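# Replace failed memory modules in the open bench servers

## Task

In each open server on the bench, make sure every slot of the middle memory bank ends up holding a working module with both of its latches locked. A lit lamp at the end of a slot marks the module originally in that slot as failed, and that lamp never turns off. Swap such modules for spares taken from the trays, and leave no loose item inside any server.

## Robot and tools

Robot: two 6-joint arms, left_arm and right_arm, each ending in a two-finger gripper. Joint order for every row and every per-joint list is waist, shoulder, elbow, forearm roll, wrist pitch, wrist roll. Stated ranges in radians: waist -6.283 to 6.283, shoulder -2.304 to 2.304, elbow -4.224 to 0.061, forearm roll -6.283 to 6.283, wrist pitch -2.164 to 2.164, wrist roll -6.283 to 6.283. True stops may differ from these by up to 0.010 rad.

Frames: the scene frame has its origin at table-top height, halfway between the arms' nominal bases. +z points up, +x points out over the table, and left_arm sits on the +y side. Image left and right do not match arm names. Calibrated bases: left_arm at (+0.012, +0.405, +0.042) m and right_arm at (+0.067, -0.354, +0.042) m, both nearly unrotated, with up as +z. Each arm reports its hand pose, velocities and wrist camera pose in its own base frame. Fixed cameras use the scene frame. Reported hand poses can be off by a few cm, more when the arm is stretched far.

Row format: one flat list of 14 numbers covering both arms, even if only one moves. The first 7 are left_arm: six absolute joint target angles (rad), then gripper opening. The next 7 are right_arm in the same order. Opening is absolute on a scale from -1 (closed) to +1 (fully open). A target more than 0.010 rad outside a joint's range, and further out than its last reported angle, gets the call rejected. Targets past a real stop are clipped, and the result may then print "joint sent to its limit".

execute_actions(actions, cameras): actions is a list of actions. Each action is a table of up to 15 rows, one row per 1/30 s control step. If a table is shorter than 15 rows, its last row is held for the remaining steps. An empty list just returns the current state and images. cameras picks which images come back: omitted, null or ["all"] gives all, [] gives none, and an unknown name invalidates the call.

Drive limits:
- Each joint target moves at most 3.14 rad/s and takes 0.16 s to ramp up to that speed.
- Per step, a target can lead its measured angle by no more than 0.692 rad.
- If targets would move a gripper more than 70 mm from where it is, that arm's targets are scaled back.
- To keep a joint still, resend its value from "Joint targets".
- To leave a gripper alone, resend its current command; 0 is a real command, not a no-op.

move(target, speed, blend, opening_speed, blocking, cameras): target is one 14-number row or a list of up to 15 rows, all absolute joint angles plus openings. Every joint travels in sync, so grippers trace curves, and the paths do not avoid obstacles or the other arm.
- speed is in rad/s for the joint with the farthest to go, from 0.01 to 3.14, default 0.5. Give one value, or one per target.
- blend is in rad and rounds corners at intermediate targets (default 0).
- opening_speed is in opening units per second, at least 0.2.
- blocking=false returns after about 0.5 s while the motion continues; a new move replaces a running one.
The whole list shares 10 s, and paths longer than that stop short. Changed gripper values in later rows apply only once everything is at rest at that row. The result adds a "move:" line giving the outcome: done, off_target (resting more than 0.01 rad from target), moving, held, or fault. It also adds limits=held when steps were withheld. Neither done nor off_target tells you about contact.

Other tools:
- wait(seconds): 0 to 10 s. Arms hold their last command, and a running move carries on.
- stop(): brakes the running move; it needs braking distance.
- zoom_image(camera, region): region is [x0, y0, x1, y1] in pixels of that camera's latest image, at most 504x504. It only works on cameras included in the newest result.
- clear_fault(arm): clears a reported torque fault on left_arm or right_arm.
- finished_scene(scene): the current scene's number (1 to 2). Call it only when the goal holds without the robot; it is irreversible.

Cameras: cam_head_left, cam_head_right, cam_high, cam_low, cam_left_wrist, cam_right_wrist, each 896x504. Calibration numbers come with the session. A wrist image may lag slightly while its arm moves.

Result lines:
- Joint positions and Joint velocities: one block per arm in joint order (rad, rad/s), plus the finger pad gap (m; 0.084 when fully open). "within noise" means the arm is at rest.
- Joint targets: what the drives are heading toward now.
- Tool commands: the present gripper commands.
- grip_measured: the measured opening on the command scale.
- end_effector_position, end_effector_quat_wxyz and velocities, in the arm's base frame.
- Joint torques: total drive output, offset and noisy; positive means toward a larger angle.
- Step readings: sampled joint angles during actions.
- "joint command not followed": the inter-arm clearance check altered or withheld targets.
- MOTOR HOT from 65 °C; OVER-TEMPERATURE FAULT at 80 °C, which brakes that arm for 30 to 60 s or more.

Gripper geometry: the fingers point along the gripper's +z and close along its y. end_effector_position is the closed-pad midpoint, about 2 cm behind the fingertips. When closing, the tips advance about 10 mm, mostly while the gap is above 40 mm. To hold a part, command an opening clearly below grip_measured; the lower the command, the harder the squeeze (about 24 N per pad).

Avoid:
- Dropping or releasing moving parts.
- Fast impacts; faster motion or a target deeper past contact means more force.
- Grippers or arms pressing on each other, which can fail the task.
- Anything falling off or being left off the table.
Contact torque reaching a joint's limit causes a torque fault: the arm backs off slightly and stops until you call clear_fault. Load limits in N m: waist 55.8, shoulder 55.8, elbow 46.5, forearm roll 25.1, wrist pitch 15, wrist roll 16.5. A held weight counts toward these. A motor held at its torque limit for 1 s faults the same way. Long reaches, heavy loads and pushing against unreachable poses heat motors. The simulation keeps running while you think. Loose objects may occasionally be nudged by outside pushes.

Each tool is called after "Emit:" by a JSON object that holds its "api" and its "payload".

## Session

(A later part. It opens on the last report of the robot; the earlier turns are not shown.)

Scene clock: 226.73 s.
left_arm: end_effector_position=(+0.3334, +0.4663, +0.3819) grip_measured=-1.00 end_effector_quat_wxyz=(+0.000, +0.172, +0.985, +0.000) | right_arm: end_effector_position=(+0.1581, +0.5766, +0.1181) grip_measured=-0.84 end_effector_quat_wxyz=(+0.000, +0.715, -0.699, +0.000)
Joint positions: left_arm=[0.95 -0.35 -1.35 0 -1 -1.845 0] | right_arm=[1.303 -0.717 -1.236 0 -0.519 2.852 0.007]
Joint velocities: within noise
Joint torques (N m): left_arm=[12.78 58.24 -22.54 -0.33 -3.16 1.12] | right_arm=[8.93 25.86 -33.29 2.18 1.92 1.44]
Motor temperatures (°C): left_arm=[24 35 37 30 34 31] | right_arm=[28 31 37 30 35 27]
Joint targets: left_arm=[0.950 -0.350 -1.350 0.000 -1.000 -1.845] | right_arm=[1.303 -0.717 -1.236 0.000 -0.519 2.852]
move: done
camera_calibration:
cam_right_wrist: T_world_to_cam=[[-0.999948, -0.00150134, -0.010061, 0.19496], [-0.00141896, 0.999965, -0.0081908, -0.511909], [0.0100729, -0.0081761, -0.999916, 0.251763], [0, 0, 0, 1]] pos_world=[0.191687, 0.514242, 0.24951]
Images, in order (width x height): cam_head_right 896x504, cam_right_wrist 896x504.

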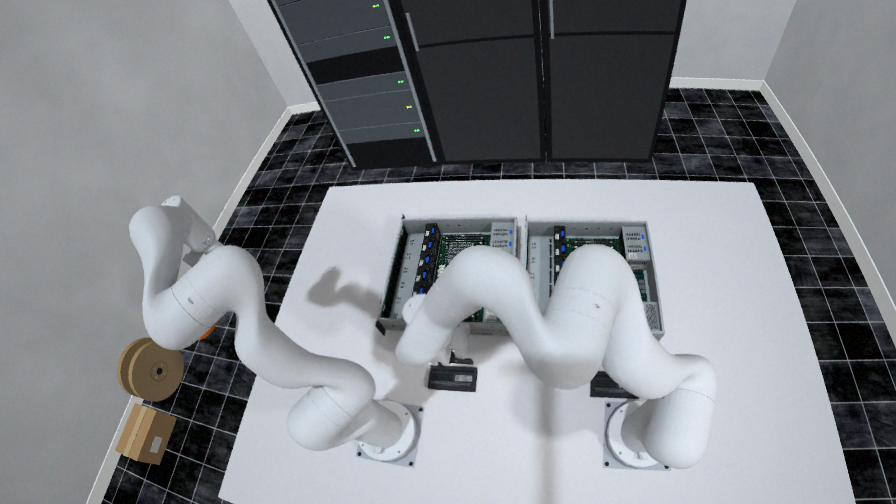

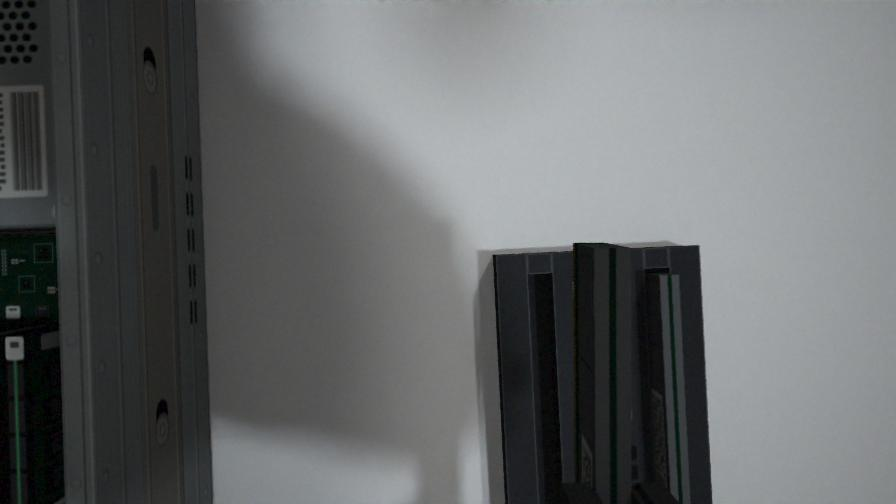

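Emit:
{"api": "move", "payload": {"target": [0.95,-0.35,-1.35,0,-1.0,-1.845,-1,1.311716,-0.857387,-1.281163,0,-0.423776,2.824016,-1], "speed": 0.2, "cameras": ["cam_right_wrist"]}}

Emit:
{"api": "zoom_image", "payload": {"camera": "cam_right_wrist", "region": [470, 200, 730, 345]}}

Emit:
{"api": "zoom_image", "payload": {"camera": "cam_right_wrist", "region": [470, 359, 730, 504]}}

Scene clock: 238.87 s.
left_arm: end_effector_position=(+0.3334, +0.4663, +0.3819) grip_measured=-1.00 end_effector_quat_wxyz=(+0.000, +0.172, +0.985, +0.000) | right_arm: end_effector_position=(+0.1555, +0.5866, +0.0482) grip_measured=-0.84 end_effector_quat_wxyz=(+0.000, +0.727, -0.686, +0.000)
Joint positions: left_arm=[0.95 -0.35 -1.35 0 -1 -1.845 0] | right_arm=[1.312 -0.857 -1.281 0 -0.424 2.824 0.007]
Joint velocities: within noise
Joint torques (N m): left_arm=[12.63 54.11 -17.05 1.56 -2.4 1.15] | right_arm=[8.97 29.7 -32.26 2.91 1.99 -1.79]
Motor temperatures (°C): left_arm=[24 35 37 30 34 31] | right_arm=[28 30 37 30 34 27]
Joint targets: left_arm=[0.950 -0.350 -1.350 0.000 -1.000 -1.845] | right_arm=[1.312 -0.857 -1.281 0.000 -0.424 2.824]
move: done
camera_calibration:
cam_right_wrist: T_world_to_cam=[[-0.999227, -0.0380066, -0.0100839, 0.212869], [-0.0379254, 0.999247, -0.00813316, -0.516319], [0.0103854, -0.00774444, -0.999916, 0.181678], [0, 0, 0, 1]] pos_world=[0.191236, 0.525428, 0.17961]
Images, in order (width x height): cam_right_wrist 896x504.

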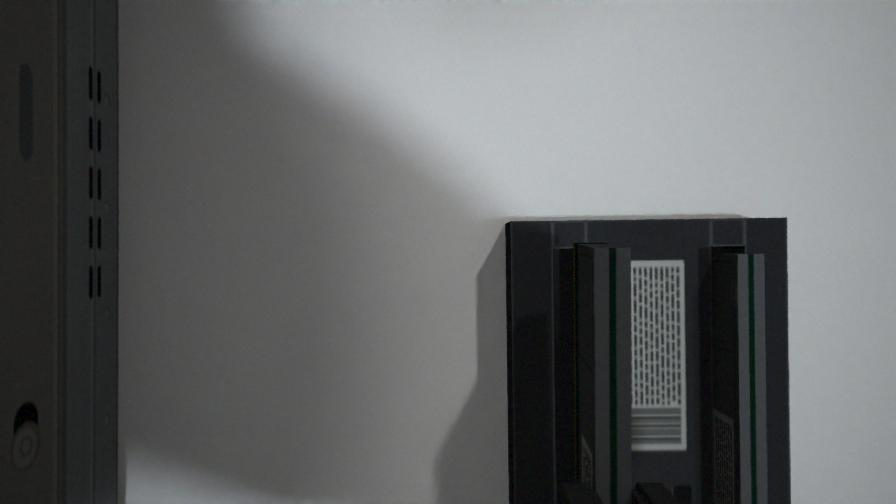

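Scaled by 1.938 from the camera's 896x504 image, which has a finer 1280x720 frame.

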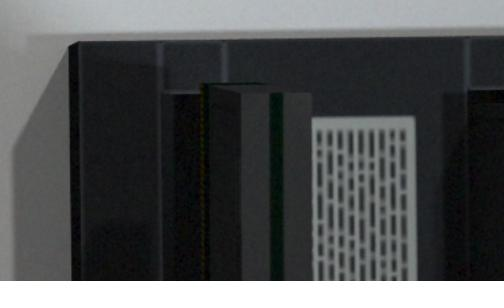

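Scaled by 1.938 from the camera's 896x504 image, which has a finer 1280x720 frame.

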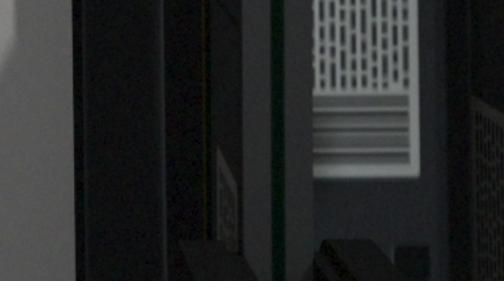

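Emit:
{"api": "move", "payload": {"target": [0.95,-0.35,-1.35,0,-1.0,-1.845,-1,1.311716,-0.87193,-1.28407,0,-0.41214,2.824016,-1], "speed": 0.1, "cameras": ["cam_right_wrist"]}}

Emit:
{"api": "zoom_image", "payload": {"camera": "cam_right_wrist", "region": [490, 190, 690, 300]}}

Emit:
{"api": "zoom_image", "payload": {"camera": "cam_right_wrist", "region": [490, 394, 690, 504]}}

Scene clock: 241.07 s.
left_arm: end_effector_position=(+0.3334, +0.4663, +0.3819) grip_measured=-1.00 end_effector_quat_wxyz=(+0.000, +0.172, +0.985, +0.000) | right_arm: end_effector_position=(+0.1554, +0.5864, +0.0402) grip_measured=-0.84 end_effector_quat_wxyz=(+0.000, +0.727, -0.686, +0.000)
Joint positions: left_arm=[0.95 -0.35 -1.35 0 -1 -1.845 0] | right_arm=[1.312 -0.872 -1.284 0 -0.412 2.824 0.007]
Joint velocities: within noise
Joint torques (N m): left_arm=[12.11 53.29 -14.95 1.82 -1.87 1.06] | right_arm=[8.58 29.98 -31.29 3.15 1.9 -1.66]
Motor temperatures (°C): left_arm=[24 35 37 30 34 31] | right_arm=[28 30 37 30 34 27]
Joint targets: left_arm=[0.950 -0.350 -1.350 0.000 -1.000 -1.845] | right_arm=[1.312 -0.872 -1.284 0.000 -0.412 2.824]
move: done
camera_calibration:
cam_right_wrist: T_world_to_cam=[[-0.999228, -0.0380091, -0.00998403, 0.21277], [-0.0379286, 0.999247, -0.00812939, -0.516284], [0.0102855, -0.00774443, -0.999917, 0.173797], [0, 0, 0, 1]] pos_world=[0.191236, 0.525328, 0.17171]
Images, in order (width x height): cam_right_wrist 896x504.

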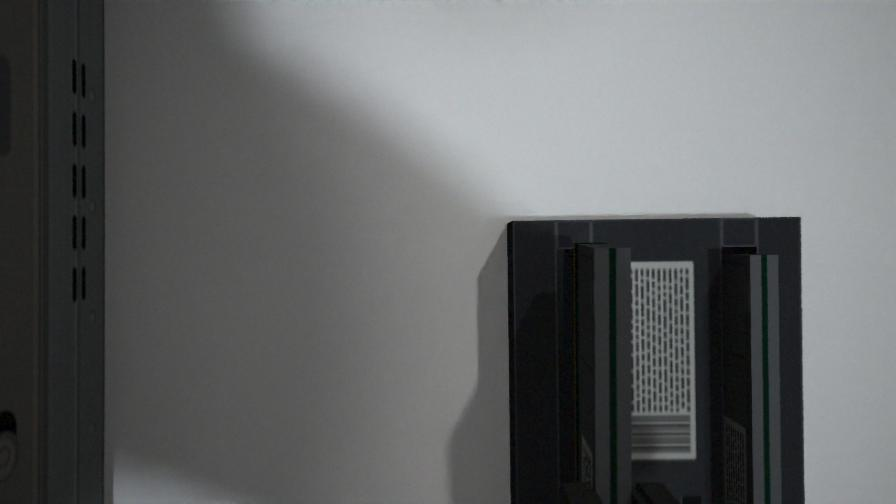

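Scaled by 2.520 from the camera's 896x504 image, which has a finer 1280x720 frame.

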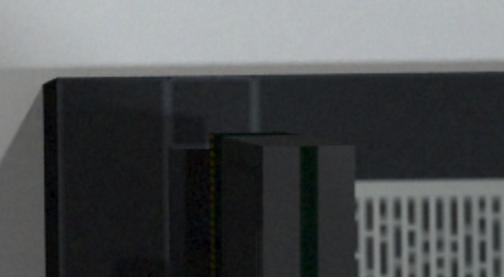

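Scaled by 2.520 from the camera's 896x504 image, which has a finer 1280x720 frame.

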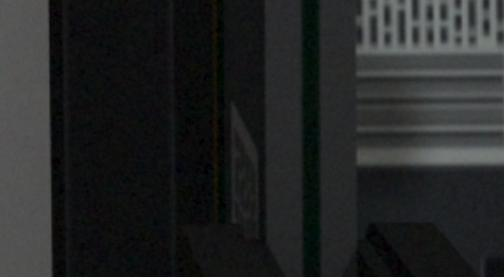

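Emit:
{"api": "zoom_image", "payload": {"camera": "cam_right_wrist", "region": [710, 200, 810, 270]}}

Emit:
{"api": "zoom_image", "payload": {"camera": "cam_right_wrist", "region": [710, 300, 810, 370]}}

Emit:
{"api": "zoom_image", "payload": {"camera": "cam_right_wrist", "region": [545, 220, 645, 290]}}

Scaled by 5.040 from the camera's 896x504 image, which has a finer 1280x720 frame.

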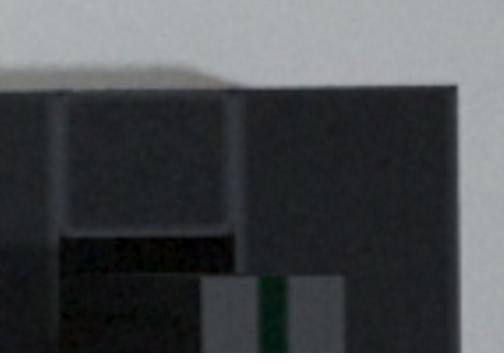

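Scaled by 5.040 from the camera's 896x504 image, which has a finer 1280x720 frame.

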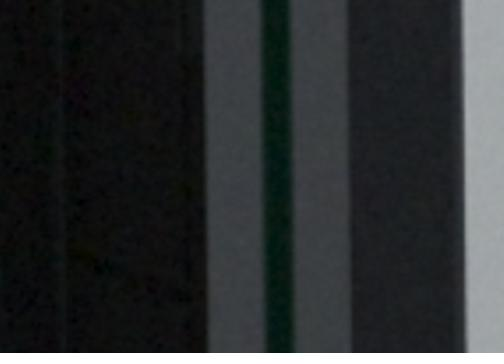

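Scaled by 5.040 from the camera's 896x504 image, which has a finer 1280x720 frame.

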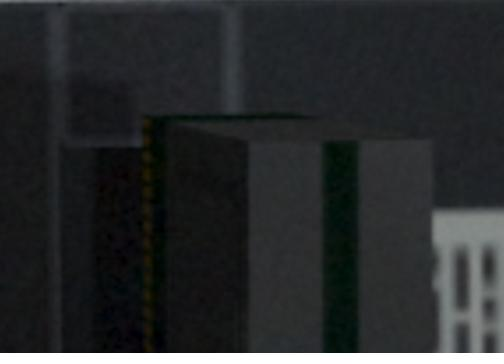

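Emit:
{"api": "move", "payload": {"target": [[0.95,-0.35,-1.35,0,-1.0,-1.845,-1,1.314617,-0.875002,-1.28987,0,-0.414868,2.826917,-1],[0.95,-0.35,-1.35,0,-1.0,-1.845,-1,1.314617,-0.893946,-1.29487,0,-0.400925,2.826917,-1]], "speed": 0.05, "cameras": ["cam_right_wrist"]}}

Emit:
{"api": "zoom_image", "payload": {"camera": "cam_right_wrist", "region": [545, 190, 645, 260]}}

Emit:
{"api": "zoom_image", "payload": {"camera": "cam_right_wrist", "region": [545, 380, 645, 450]}}

Scene clock: 249.73 s.
left_arm: end_effector_position=(+0.3334, +0.4663, +0.3819) grip_measured=-1.00 end_effector_quat_wxyz=(+0.000, +0.172, +0.985, +0.000) | right_arm: end_effector_position=(+0.1542, +0.5885, +0.0302) grip_measured=-0.84 end_effector_quat_wxyz=(+0.000, +0.727, -0.686, +0.000)
Joint positions: left_arm=[0.95 -0.35 -1.35 0 -1 -1.845 0] | right_arm=[1.315 -0.894 -1.295 0 -0.401 2.827 0.007]
Joint velocities: within noise
Joint torques (N m): left_arm=[11.38 50.44 -15.11 1.92 -1.1 1.1] | right_arm=[7.9 29.44 -31.47 4 1.91 1.45]
Motor temperatures (°C): left_arm=[23 35 37 30 34 31] | right_arm=[28 30 37 30 34 27]
Joint targets: left_arm=[0.950 -0.350 -1.350 0.000 -1.000 -1.845] | right_arm=[1.315 -0.894 -1.295 0.000 -0.401 2.827]
move: done
camera_calibration:
cam_right_wrist: T_world_to_cam=[[-0.999228, -0.0380091, -0.00998403, 0.21145], [-0.0379286, 0.999247, -0.00812939, -0.518513], [0.0102855, -0.00774443, -0.999917, 0.163728], [0, 0, 0, 1]] pos_world=[0.189936, 0.527428, 0.16161]
Images, in order (width x height): cam_right_wrist 896x504.

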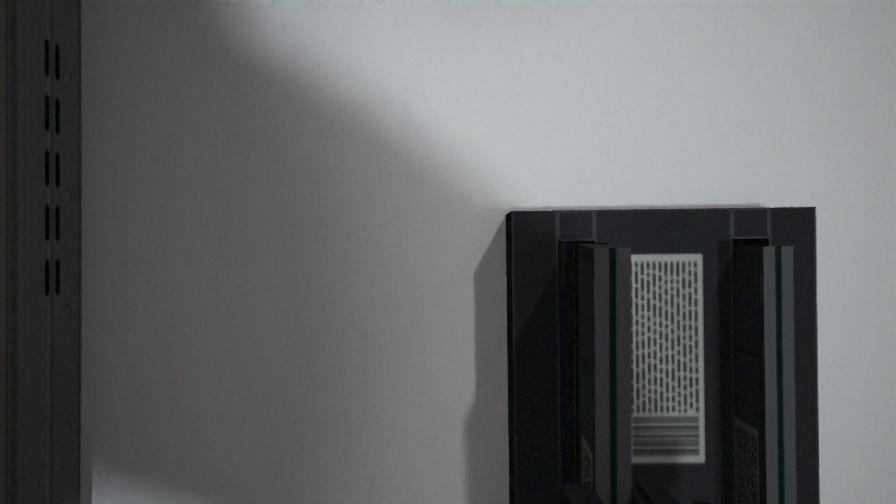

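Scaled by 5.040 from the camera's 896x504 image, which has a finer 1280x720 frame.

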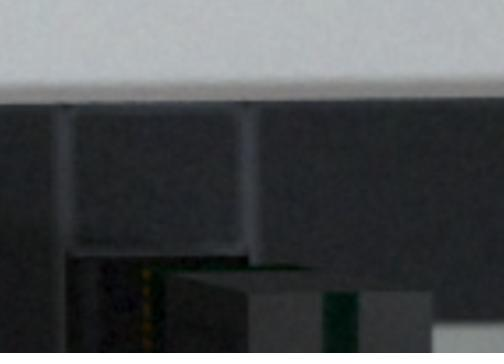

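Scaled by 5.040 from the camera's 896x504 image, which has a finer 1280x720 frame.

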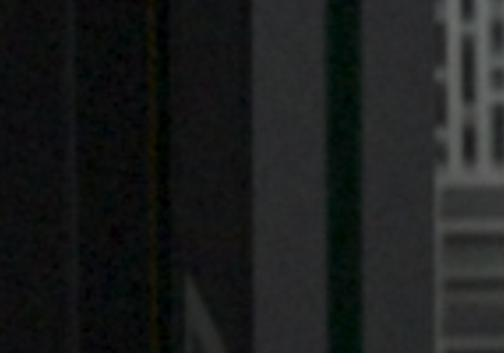

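Emit:
{"api": "move", "payload": {"target": [[0.95,-0.35,-1.35,0,-1.0,-1.845,-1,1.314617,-0.907207,-1.298372,0,-0.391165,2.826917,-1],[0.95,-0.35,-1.35,0,-1.0,-1.845,-1,1.314617,-0.916836,-1.301243,0,-0.384406,2.826917,-1]], "speed": 0.03, "cameras": ["cam_right_wrist"]}}

Emit:
{"api": "zoom_image", "payload": {"camera": "cam_right_wrist", "region": [545, 190, 645, 260]}}

Emit:
{"api": "zoom_image", "payload": {"camera": "cam_right_wrist", "region": [545, 380, 645, 450]}}

Scene clock: 251.60 s.
left_arm: end_effector_position=(+0.3334, +0.4663, +0.3819) grip_measured=-1.00 end_effector_quat_wxyz=(+0.000, +0.172, +0.985, +0.000) | right_arm: end_effector_position=(+0.1542, +0.5888, +0.0186) grip_measured=-0.83 end_effector_quat_wxyz=(+0.000, +0.727, -0.686, +0.000)
Joint positions: left_arm=[0.95 -0.35 -1.35 0 -1 -1.845 0] | right_arm=[1.315 -0.916 -1.301 0 -0.384 2.827 0.007]
Joint velocities: within noise
Joint torques (N m): left_arm=[11.03 49.12 -15.08 1.55 -0.82 1.09] | right_arm=[6.5 5.4 -16.33 3.83 1.87 1.55]
Motor temperatures (°C): left_arm=[23 35 37 30 33 31] | right_arm=[28 30 37 30 34 27]
Joint targets: left_arm=[0.950 -0.350 -1.350 0.000 -1.000 -1.845] | right_arm=[1.315 -0.917 -1.301 0.000 -0.384 2.827]
move: done
camera_calibration:
cam_right_wrist: T_world_to_cam=[[-0.999222, -0.038099, -0.0102128, 0.211419], [-0.038024, 0.999249, -0.00743756, -0.518794], [0.0104885, -0.00704344, -0.99992, 0.151725], [0, 0, 0, 1]] pos_world=[0.189936, 0.527528, 0.150013]
Images, in order (width x height): cam_right_wrist 896x504.

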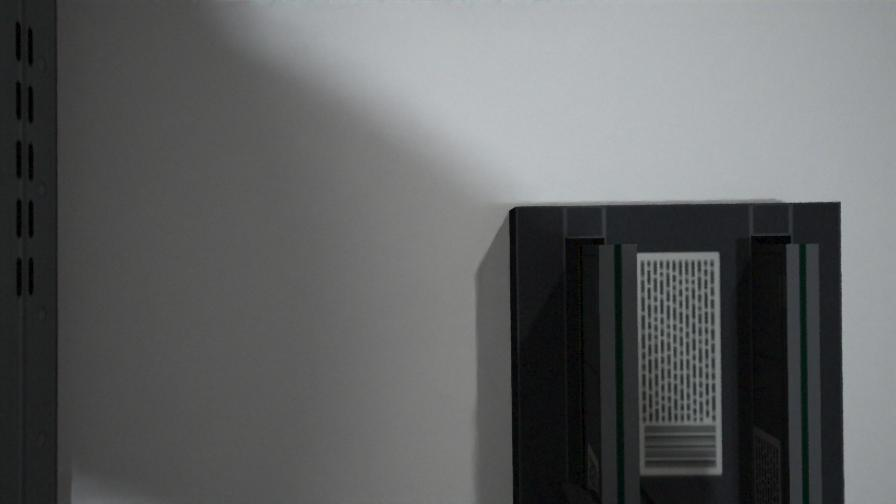

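Scaled by 5.040 from the camera's 896x504 image, which has a finer 1280x720 frame.

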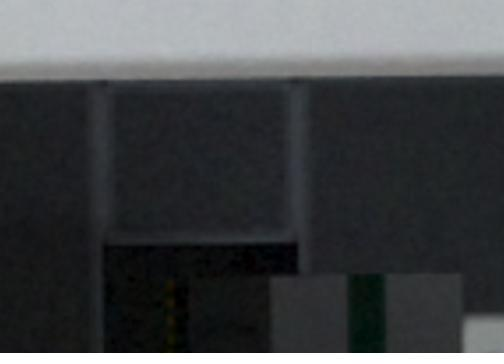

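Scaled by 5.040 from the camera's 896x504 image, which has a finer 1280x720 frame.

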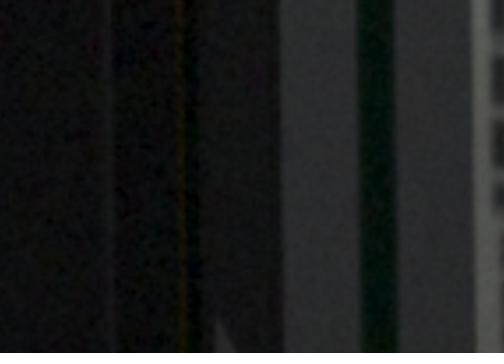

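Emit:
{"api": "zoom_image", "payload": {"camera": "cam_right_wrist", "region": [740, 190, 840, 260]}}

Scaled by 5.040 from the camera's 896x504 image, which has a finer 1280x720 frame.

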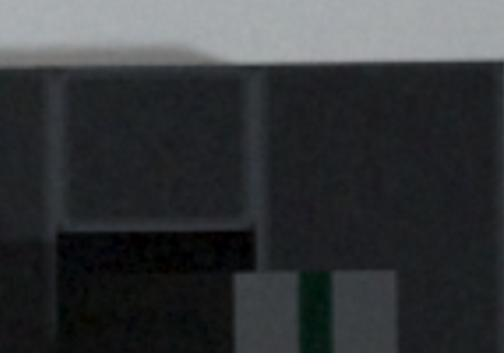

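Emit:
{"api": "move", "payload": {"target": [0.95,-0.35,-1.35,0,-1.0,-1.845,-1,1.314617,-0.893946,-1.29487,0,-0.400925,2.826917,-1], "speed": 0.06, "cameras": ["cam_right_wrist"]}}

Emit:
{"api": "zoom_image", "payload": {"camera": "cam_right_wrist", "region": [545, 190, 645, 260]}}

Emit:
{"api": "zoom_image", "payload": {"camera": "cam_right_wrist", "region": [545, 434, 645, 504]}}

Scene clock: 256.03 s.
left_arm: end_effector_position=(+0.3334, +0.4663, +0.3819) grip_measured=-1.00 end_effector_quat_wxyz=(+0.000, +0.172, +0.985, +0.000) | right_arm: end_effector_position=(+0.1541, +0.5885, +0.0301) grip_measured=-0.84 end_effector_quat_wxyz=(+0.000, +0.727, -0.686, +0.000)
Joint positions: left_arm=[0.95 -0.35 -1.35 0 -1 -1.845 0] | right_arm=[1.315 -0.894 -1.295 0 -0.401 2.827 0.007]
Joint velocities: within noise
Joint torques (N m): left_arm=[10.4 46.33 -15.35 1.75 -0.03 1.04] | right_arm=[-5.84 58.83 -11.52 0.9 -1.77 1.31]
Motor temperatures (°C): left_arm=[23 35 37 30 33 31] | right_arm=[28 30 37 30 34 27]
Joint targets: left_arm=[0.950 -0.350 -1.350 0.000 -1.000 -1.845] | right_arm=[1.315 -0.894 -1.295 0.000 -0.401 2.827]
move: done
camera_calibration:
cam_right_wrist: T_world_to_cam=[[-0.999224, -0.0381087, -0.00998135, 0.2115], [-0.0380272, 0.999243, -0.00823052, -0.518477], [0.0102874, -0.00784456, -0.999916, 0.16368], [0, 0, 0, 1]] pos_world=[0.189936, 0.527428, 0.16151]
Images, in order (width x height): cam_right_wrist 896x504.

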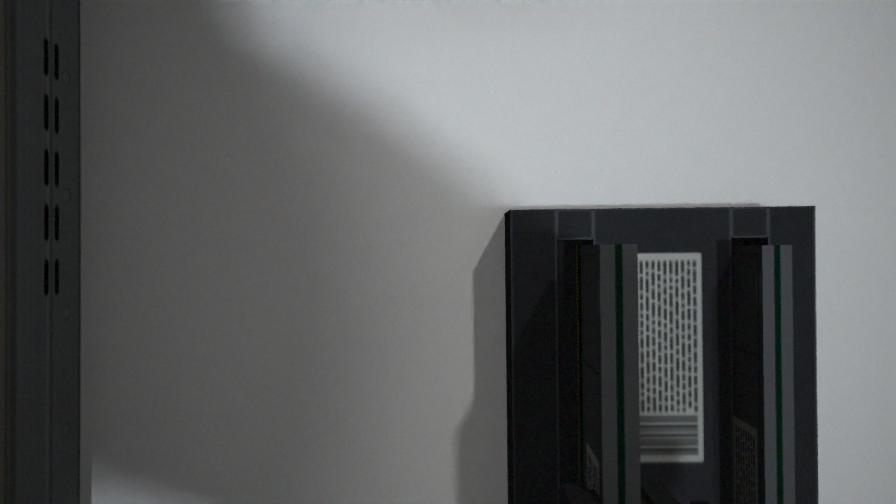

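Scaled by 5.040 from the camera's 896x504 image, which has a finer 1280x720 frame.

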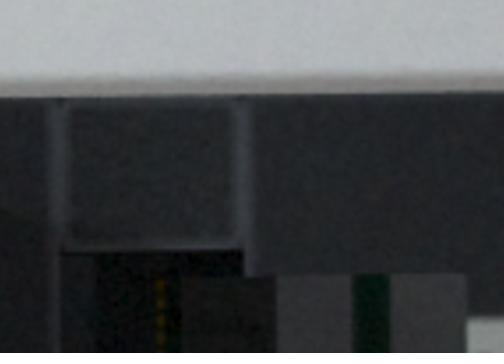

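Scaled by 5.040 from the camera's 896x504 image, which has a finer 1280x720 frame.

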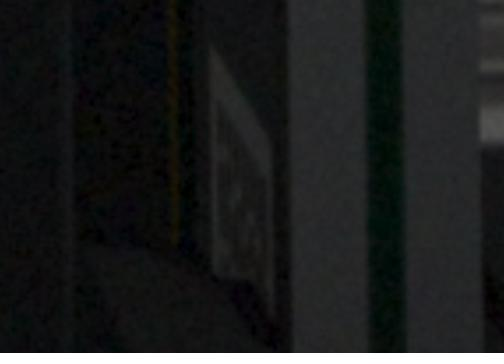

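Emit:
{"api": "move", "payload": {"target": [[0.95,-0.35,-1.35,0,-1.0,-1.845,-1,1.314057,-0.892052,-1.291059,0,-0.399007,2.826357,-1],[0.95,-0.35,-1.35,0,-1.0,-1.845,-1,1.314057,-0.911183,-1.296428,0,-0.385245,2.826357,-1]], "speed": 0.03, "cameras": ["cam_right_wrist"]}}

Emit:
{"api": "zoom_image", "payload": {"camera": "cam_right_wrist", "region": [545, 190, 645, 260]}}

Scene clock: 259.20 s.
left_arm: end_effector_position=(+0.3334, +0.4663, +0.3819) grip_measured=-1.00 end_effector_quat_wxyz=(+0.000, +0.172, +0.985, +0.000) | right_arm: end_effector_position=(+0.1542, +0.5874, +0.0202) grip_measured=-0.84 end_effector_quat_wxyz=(+0.000, +0.727, -0.686, +0.000)
Joint positions: left_arm=[0.95 -0.35 -1.35 0 -1 -1.845 0] | right_arm=[1.314 -0.911 -1.296 0 -0.385 2.826 0.007]
Joint velocities: within noise
Joint torques (N m): left_arm=[10.96 42.88 -14.78 1.83 0.56 0.95] | right_arm=[-10.83 28.75 -31.19 -0.89 1.95 -1.75]
Motor temperatures (°C): left_arm=[23 35 37 30 33 31] | right_arm=[28 30 36 30 34 27]
Joint targets: left_arm=[0.950 -0.350 -1.350 0.000 -1.000 -1.845] | right_arm=[1.314 -0.911 -1.296 0.000 -0.385 2.826]
move: done
camera_calibration:
cam_right_wrist: T_world_to_cam=[[-0.999228, -0.0380091, -0.00998403, 0.211409], [-0.0379286, 0.999247, -0.00812939, -0.517492], [0.0102855, -0.00774443, -0.999917, 0.153719], [0, 0, 0, 1]] pos_world=[0.190036, 0.526328, 0.15161]
Images, in order (width x height): cam_right_wrist 896x504.

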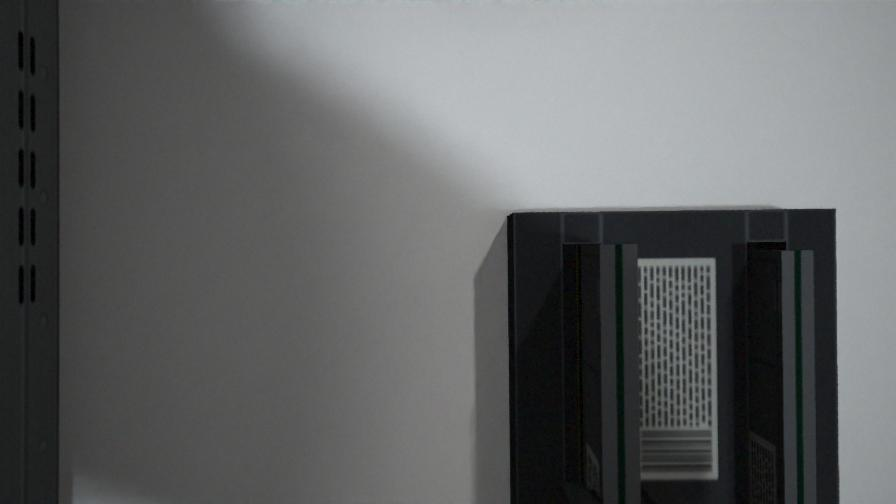

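Scaled by 5.040 from the camera's 896x504 image, which has a finer 1280x720 frame.

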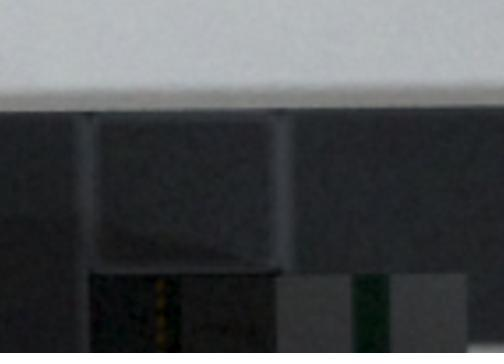

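Emit:
{"api": "move", "payload": {"target": [0.95,-0.35,-1.35,0,-1.0,-1.845,-1,1.314057,-0.919,-1.2988,0,-0.3798,2.826357,-1], "speed": 0.03, "cameras": ["cam_right_wrist"]}}

Emit:
{"api": "zoom_image", "payload": {"camera": "cam_right_wrist", "region": [545, 190, 645, 260]}}

Scene clock: 260.53 s.
left_arm: end_effector_position=(+0.3334, +0.4663, +0.3819) grip_measured=-1.00 end_effector_quat_wxyz=(+0.000, +0.172, +0.985, +0.000) | right_arm: end_effector_position=(+0.1543, +0.5876, +0.0165) grip_measured=-0.83 end_effector_quat_wxyz=(+0.000, +0.727, -0.686, +0.000)
Joint positions: left_arm=[0.95 -0.35 -1.35 0 -1 -1.845 0] | right_arm=[1.314 -0.918 -1.299 0 -0.38 2.826 0.007]
Joint velocities: within noise
Joint torques (N m): left_arm=[10.01 42.78 -15.17 1.69 0.8 1.07] | right_arm=[-7.34 6.79 -21.42 -2.42 3.84 -1.6]
Motor temperatures (°C): left_arm=[23 34 37 30 33 31] | right_arm=[28 30 36 30 34 27]
Joint targets: left_arm=[0.950 -0.350 -1.350 0.000 -1.000 -1.845] | right_arm=[1.314 -0.919 -1.299 0.000 -0.380 2.826]
move: done
camera_calibration:
cam_right_wrist: T_world_to_cam=[[-0.999226, -0.0379992, -0.0102116, 0.211404], [-0.0379242, 0.999253, -0.00743632, -0.517728], [0.0104865, -0.00704329, -0.99992, 0.149616], [0, 0, 0, 1]] pos_world=[0.190036, 0.526428, 0.147913]
Images, in order (width x height): cam_right_wrist 896x504.

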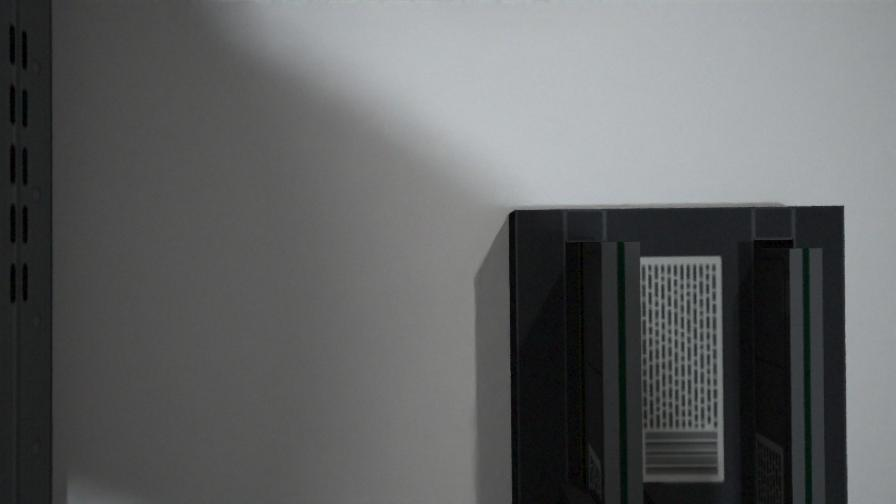

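Scaled by 5.040 from the camera's 896x504 image, which has a finer 1280x720 frame.

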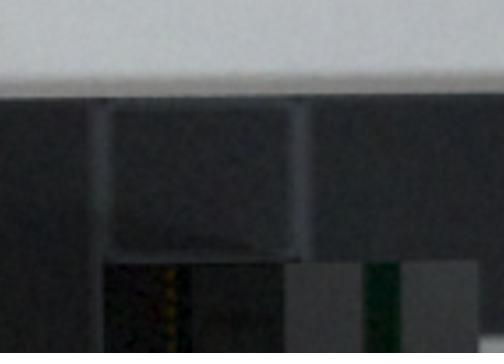

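Emit:
{"api": "move", "payload": {"target": [[0.95,-0.35,-1.35,0,-1.0,-1.845,-1,1.314057,-0.821671,-1.275852,0,-0.454181,2.826357,-1],[0.95,-0.35,-1.35,0,-1.0,-1.845,-1,1.355464,-1.060384,-1.727273,0,-0.666889,2.867764,-1]], "speed": [0.15,0.5], "cameras": ["cam_right_wrist"]}}

Emit:
{"api": "zoom_image", "payload": {"camera": "cam_right_wrist", "region": [480, 200, 800, 400]}}

Scene clock: 265.93 s.
left_arm: end_effector_position=(+0.3334, +0.4663, +0.3819) grip_measured=-1.00 end_effector_quat_wxyz=(+0.000, +0.172, +0.985, +0.000) | right_arm: end_effector_position=(+0.1542, +0.7050, +0.0681) grip_measured=-0.84 end_effector_quat_wxyz=(+0.000, +0.727, -0.686, +0.000)
Joint positions: left_arm=[0.95 -0.35 -1.35 0 -1 -1.845 0] | right_arm=[1.355 -1.06 -1.727 0 -0.667 2.868 0.007]
Joint velocities: within noise
Joint torques (N m): left_arm=[9.89 38.9 -15.06 1.92 1.83 1.06] | right_arm=[8.71 35.03 -35.58 -0.98 -1.85 1.59]
Motor temperatures (°C): left_arm=[23 34 37 30 33 31] | right_arm=[28 30 36 30 34 27]
Joint targets: left_arm=[0.950 -0.350 -1.350 0.000 -1.000 -1.845] | right_arm=[1.355 -1.060 -1.727 0.000 -0.667 2.868]
move: done
camera_calibration:
cam_right_wrist: T_world_to_cam=[[-0.999228, -0.0380089, -0.00998023, 0.216252], [-0.0379274, 0.999247, -0.00822929, -0.634497], [0.0102855, -0.00784441, -0.999916, 0.20259], [0, 0, 0, 1]] pos_world=[0.189936, 0.643828, 0.19951]
Images, in order (width x height): cam_right_wrist 896x504.

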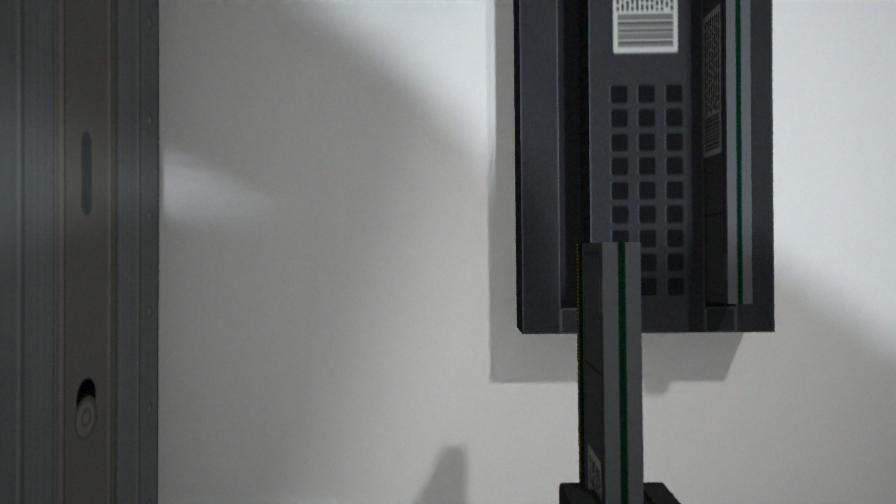

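Scaled by 1.575 from the camera's 896x504 image, which has a finer 1280x720 frame.

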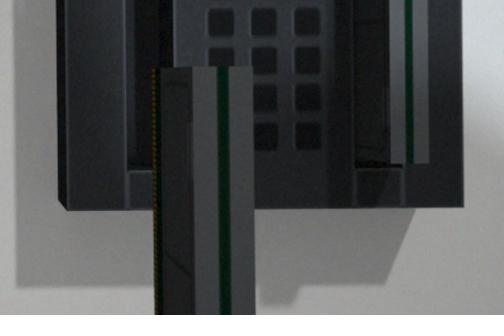

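Emit:
{"api": "zoom_image", "payload": {"camera": "cam_right_wrist", "region": [510, 60, 650, 170]}}

Emit:
{"api": "zoom_image", "payload": {"camera": "cam_right_wrist", "region": [510, 240, 780, 400]}}

Scaled by 3.600 from the camera's 896x504 image, which has a finer 1280x720 frame.

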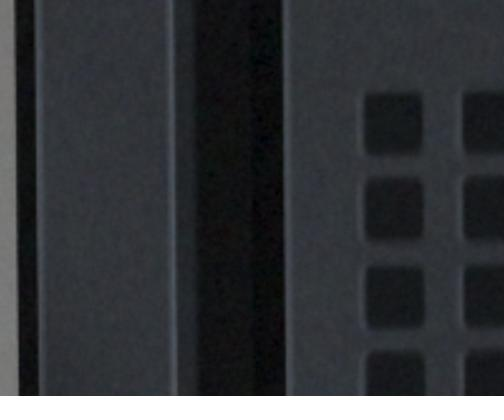

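Scaled by 1.867 from the camera's 896x504 image, which has a finer 1280x720 frame.

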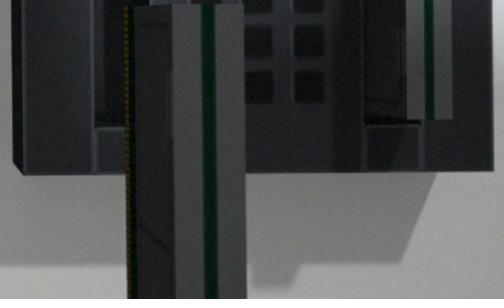

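Emit:
{"api": "zoom_image", "payload": {"camera": "cam_right_wrist", "region": [690, 20, 790, 100]}}

Emit:
{"api": "zoom_image", "payload": {"camera": "cam_right_wrist", "region": [690, 180, 790, 340]}}

Emit:
{"api": "zoom_image", "payload": {"camera": "cam_right_wrist", "region": [560, 320, 660, 400]}}

Scaled by 5.040 from the camera's 896x504 image, which has a finer 1280x720 frame.

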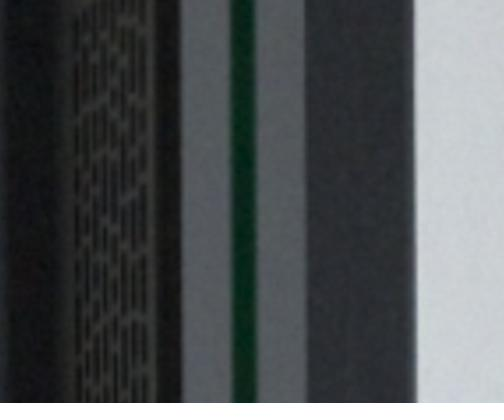

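Scaled by 3.150 from the camera's 896x504 image, which has a finer 1280x720 frame.

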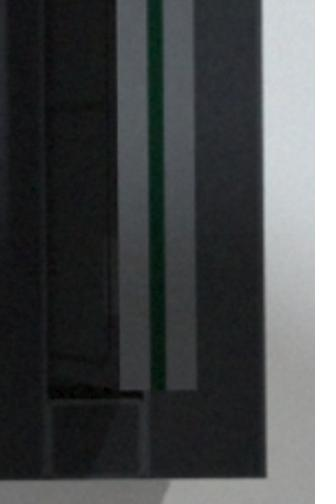

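Scaled by 5.040 from the camera's 896x504 image, which has a finer 1280x720 frame.

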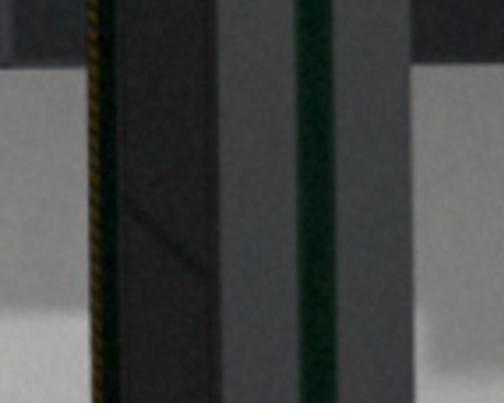

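Emit:
{"api": "zoom_image", "payload": {"camera": "cam_right_wrist", "region": [545, 0, 605, 120]}}

Emit:
{"api": "zoom_image", "payload": {"camera": "cam_right_wrist", "region": [545, 120, 605, 240]}}

Scaled by 4.200 from the camera's 896x504 image, which has a finer 1280x720 frame.

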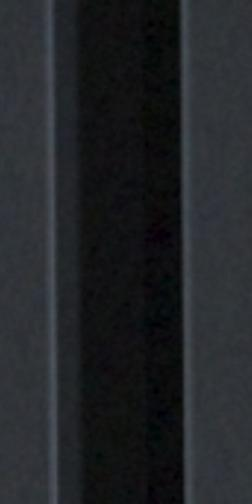

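Scaled by 4.200 from the camera's 896x504 image, which has a finer 1280x720 frame.

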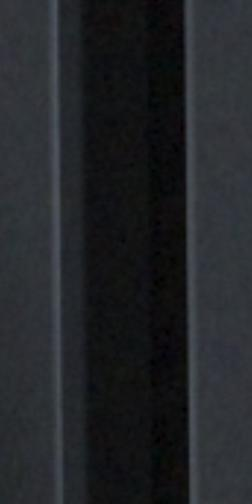

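Emit:
{"api": "move", "payload": {"target": [[0.95,-0.35,-1.35,0,-1.0,-1.845,-1,0.69293,-0.21988,-0.98832,0,-0.76844,2.24173,-1],[-0.1781,-0.77376,-0.74629,-1.75284,-1.57577,-3.1146,-1,0.69293,-0.21988,-0.98832,0,-0.76844,2.24173,-1]], "speed": [0.8,1.0], "cameras": ["cam_left_wrist","cam_head_right"]}}

Scene clock: 290.37 s.
left_arm: end_effector_position=(+0.4053, -0.3172, +0.2130) grip_measured=-1.00 end_effector_quat_wxyz=(+0.499, +0.501, -0.499, +0.501) | right_arm: end_effector_position=(+0.3762, +0.3124, +0.2981) grip_measured=-0.84 end_effector_quat_wxyz=(+0.000, +0.715, -0.699, +0.000)
Joint positions: left_arm=[-0.178 -0.774 -0.746 -1.753 -1.576 -3.115 0] | right_arm=[0.693 -0.22 -0.988 0 -0.768 2.242 0.007]
Joint velocities: within noise
Joint torques (N m): left_arm=[-11.11 36.66 -1.73 -1.67 -5.47 -1.19] | right_arm=[-9.55 43.74 -21.36 4.21 -1.62 -1.62]
Motor temperatures (°C): left_arm=[23 34 37 30 33 31] | right_arm=[28 30 37 30 34 27]
Joint targets: left_arm=[-0.178 -0.774 -0.746 -1.753 -1.576 -3.115] | right_arm=[0.693 -0.220 -0.988 0.000 -0.768 2.242]
move: done
camera_calibration:
cam_left_wrist: T_world_to_cam=[[-0.999911, -0.0132268, -0.00198384, 0.438235], [0.0018131, 0.0129079, -0.999915, 0.280808], [0.0132513, -0.999829, -0.0128827, -0.188949], [0, 0, 0, 1]] pos_world=[0.440191, -0.186745, 0.279219]
Images, in order (width x height): cam_head_right 896x504, cam_left_wrist 896x504.

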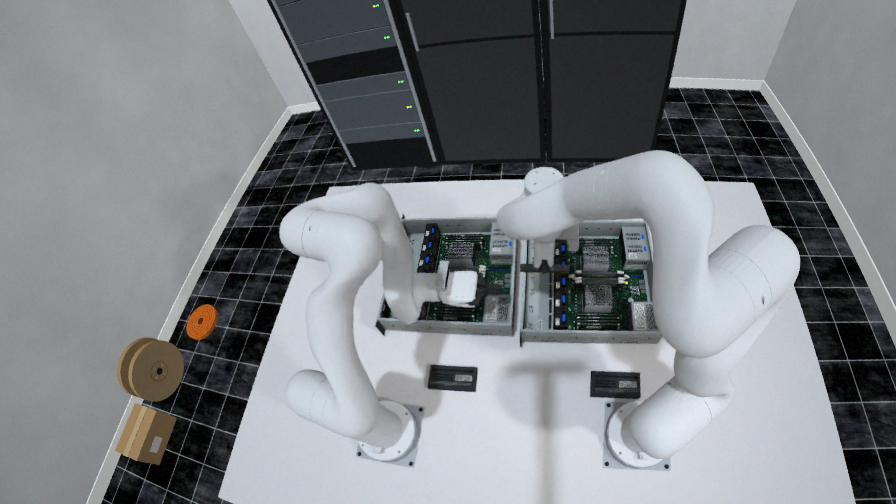

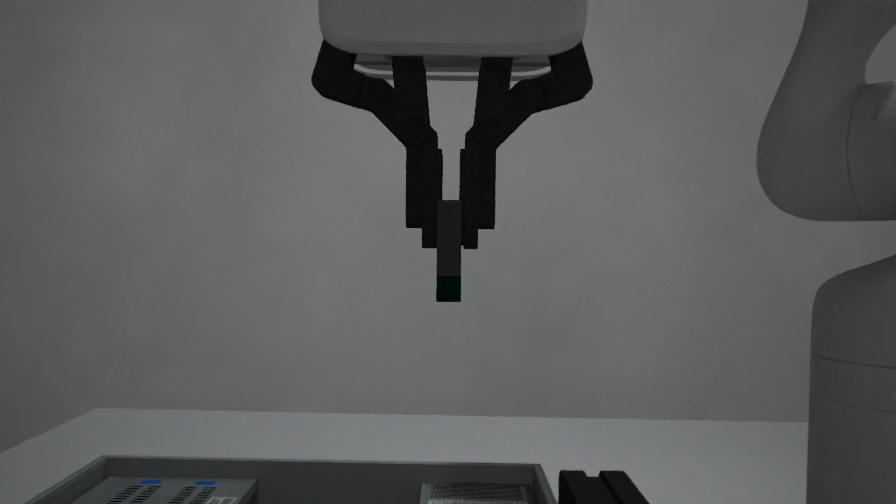

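Emit:
{"api": "zoom_image", "payload": {"camera": "cam_left_wrist", "region": [390, 180, 510, 310]}}

Scaled by 3.877 from the camera's 896x504 image, which has a finer 1280x720 frame.

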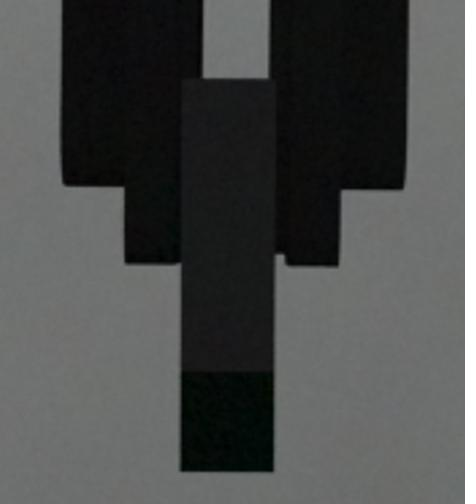

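Emit:
{"api": "move", "payload": {"target": [[0.95,-0.35,-1.35,0,-1.0,-1.845,-1,0.69293,-0.21988,-0.98832,0,-0.76844,2.24173,-1],[0.95,-0.35,-1.35,0,-1.0,-1.845,-1,1.25,-0.62,-1.24,0,-0.62,2.7623,-1],[0.95,-0.35,-1.35,0,-1.0,-1.845,-1,1.311441,-0.879689,-1.292632,0,-0.412943,2.823741,-1]], "speed": [1.2,0.8,0.3], "blend": [0.05,0.05,0], "cameras": ["cam_right_wrist"]}}

Emit:
{"api": "zoom_image", "payload": {"camera": "cam_right_wrist", "region": [545, 190, 645, 260]}}

Scene clock: 297.30 s.
left_arm: end_effector_position=(+0.3334, +0.4663, +0.3819) grip_measured=-1.00 end_effector_quat_wxyz=(+0.000, +0.172, +0.985, +0.000) | right_arm: end_effector_position=(+0.1562, +0.5885, +0.0382) grip_measured=-0.84 end_effector_quat_wxyz=(+0.000, +0.727, -0.686, +0.000)
Joint positions: left_arm=[0.95 -0.35 -1.35 0 -1 -1.845 0] | right_arm=[1.311 -0.88 -1.293 0 -0.413 2.824 0.007]
Joint velocities: within noise
Joint torques (N m): left_arm=[12.96 58.84 -22.7 2.46 3.16 1.09] | right_arm=[8.31 29.2 -32.03 3.12 1.87 1.59]
Motor temperatures (°C): left_arm=[23 34 37 30 33 31] | right_arm=[28 30 37 30 34 27]
Joint targets: left_arm=[0.950 -0.350 -1.350 0.000 -1.000 -1.845] | right_arm=[1.311 -0.880 -1.293 0.000 -0.413 2.824]
move: done
camera_calibration:
cam_right_wrist: T_world_to_cam=[[-0.999227, -0.0380066, -0.0100839, 0.213544], [-0.0379254, 0.999247, -0.00813316, -0.518373], [0.0103854, -0.00774444, -0.999916, 0.171687], [0, 0, 0, 1]] pos_world=[0.191936, 0.527428, 0.16961]
Images, in order (width x height): cam_right_wrist 896x504.

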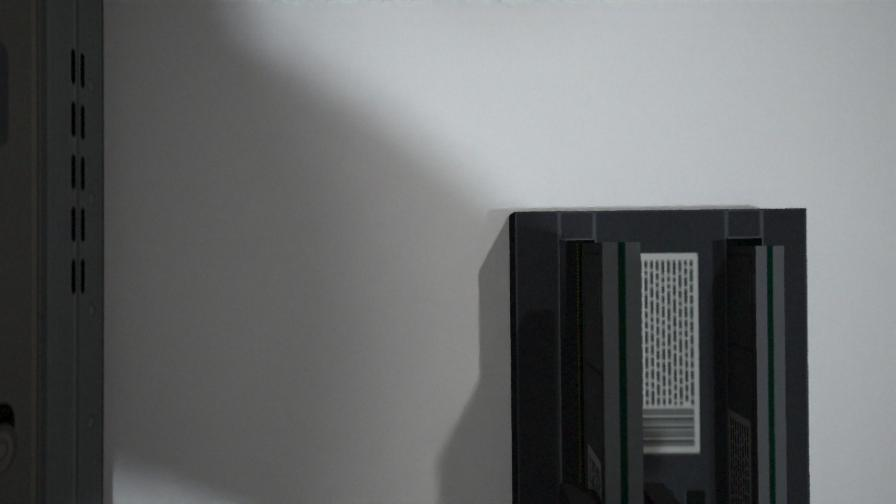

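Scaled by 5.040 from the camera's 896x504 image, which has a finer 1280x720 frame.

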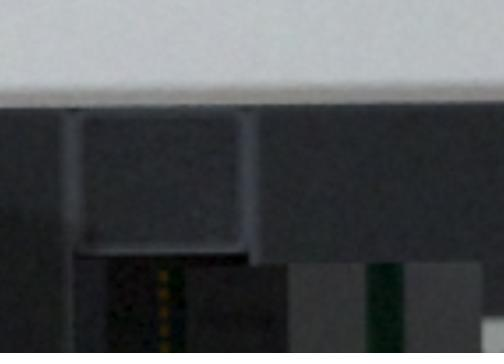

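Emit:
{"api": "move", "payload": {"target": [[0.95,-0.35,-1.35,0,-1.0,-1.845,-1,1.311441,-0.913871,-1.301888,0,-0.388017,2.823741,-1],[0.95,-0.35,-1.35,0,-1.0,-1.845,-1,1.311441,-0.925441,-1.305385,0,-0.379944,2.823741,-1]], "speed": [0.1,0.04], "cameras": ["cam_right_wrist"]}}

Emit:
{"api": "zoom_image", "payload": {"camera": "cam_right_wrist", "region": [545, 190, 645, 260]}}

Scene clock: 299.77 s.
left_arm: end_effector_position=(+0.3334, +0.4663, +0.3819) grip_measured=-1.00 end_effector_quat_wxyz=(+0.000, +0.172, +0.985, +0.000) | right_arm: end_effector_position=(+0.1561, +0.5885, +0.0142) grip_measured=-0.84 end_effector_quat_wxyz=(+0.000, +0.727, -0.686, +0.000)
Joint positions: left_arm=[0.95 -0.35 -1.35 0 -1 -1.845 0] | right_arm=[1.311 -0.925 -1.305 0 -0.38 2.824 0.007]
Joint velocities: within noise
Joint torques (N m): left_arm=[12.2 55.59 -19.99 1.8 2.77 1.17] | right_arm=[9.02 31.06 -31.43 3.19 1.88 1.5]
Motor temperatures (°C): left_arm=[23 34 37 30 33 31] | right_arm=[28 30 37 30 34 27]
Joint targets: left_arm=[0.950 -0.350 -1.350 0.000 -1.000 -1.845] | right_arm=[1.311 -0.925 -1.305 0.000 -0.380 2.824]
move: done
camera_calibration:
cam_right_wrist: T_world_to_cam=[[-0.999228, -0.0380091, -0.00998403, 0.213289], [-0.0379286, 0.999247, -0.00812939, -0.518568], [0.0102855, -0.00774443, -0.999917, 0.147709], [0, 0, 0, 1]] pos_world=[0.191936, 0.527428, 0.14561]
Images, in order (width x height): cam_right_wrist 896x504.

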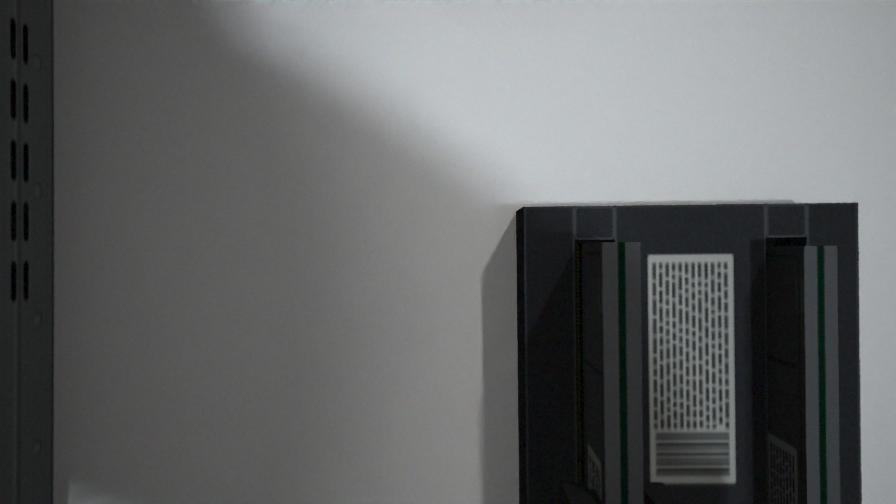

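Scaled by 5.040 from the camera's 896x504 image, which has a finer 1280x720 frame.

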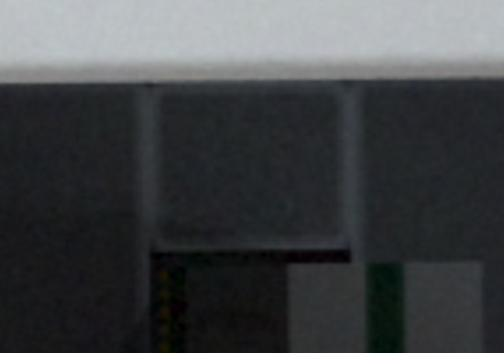

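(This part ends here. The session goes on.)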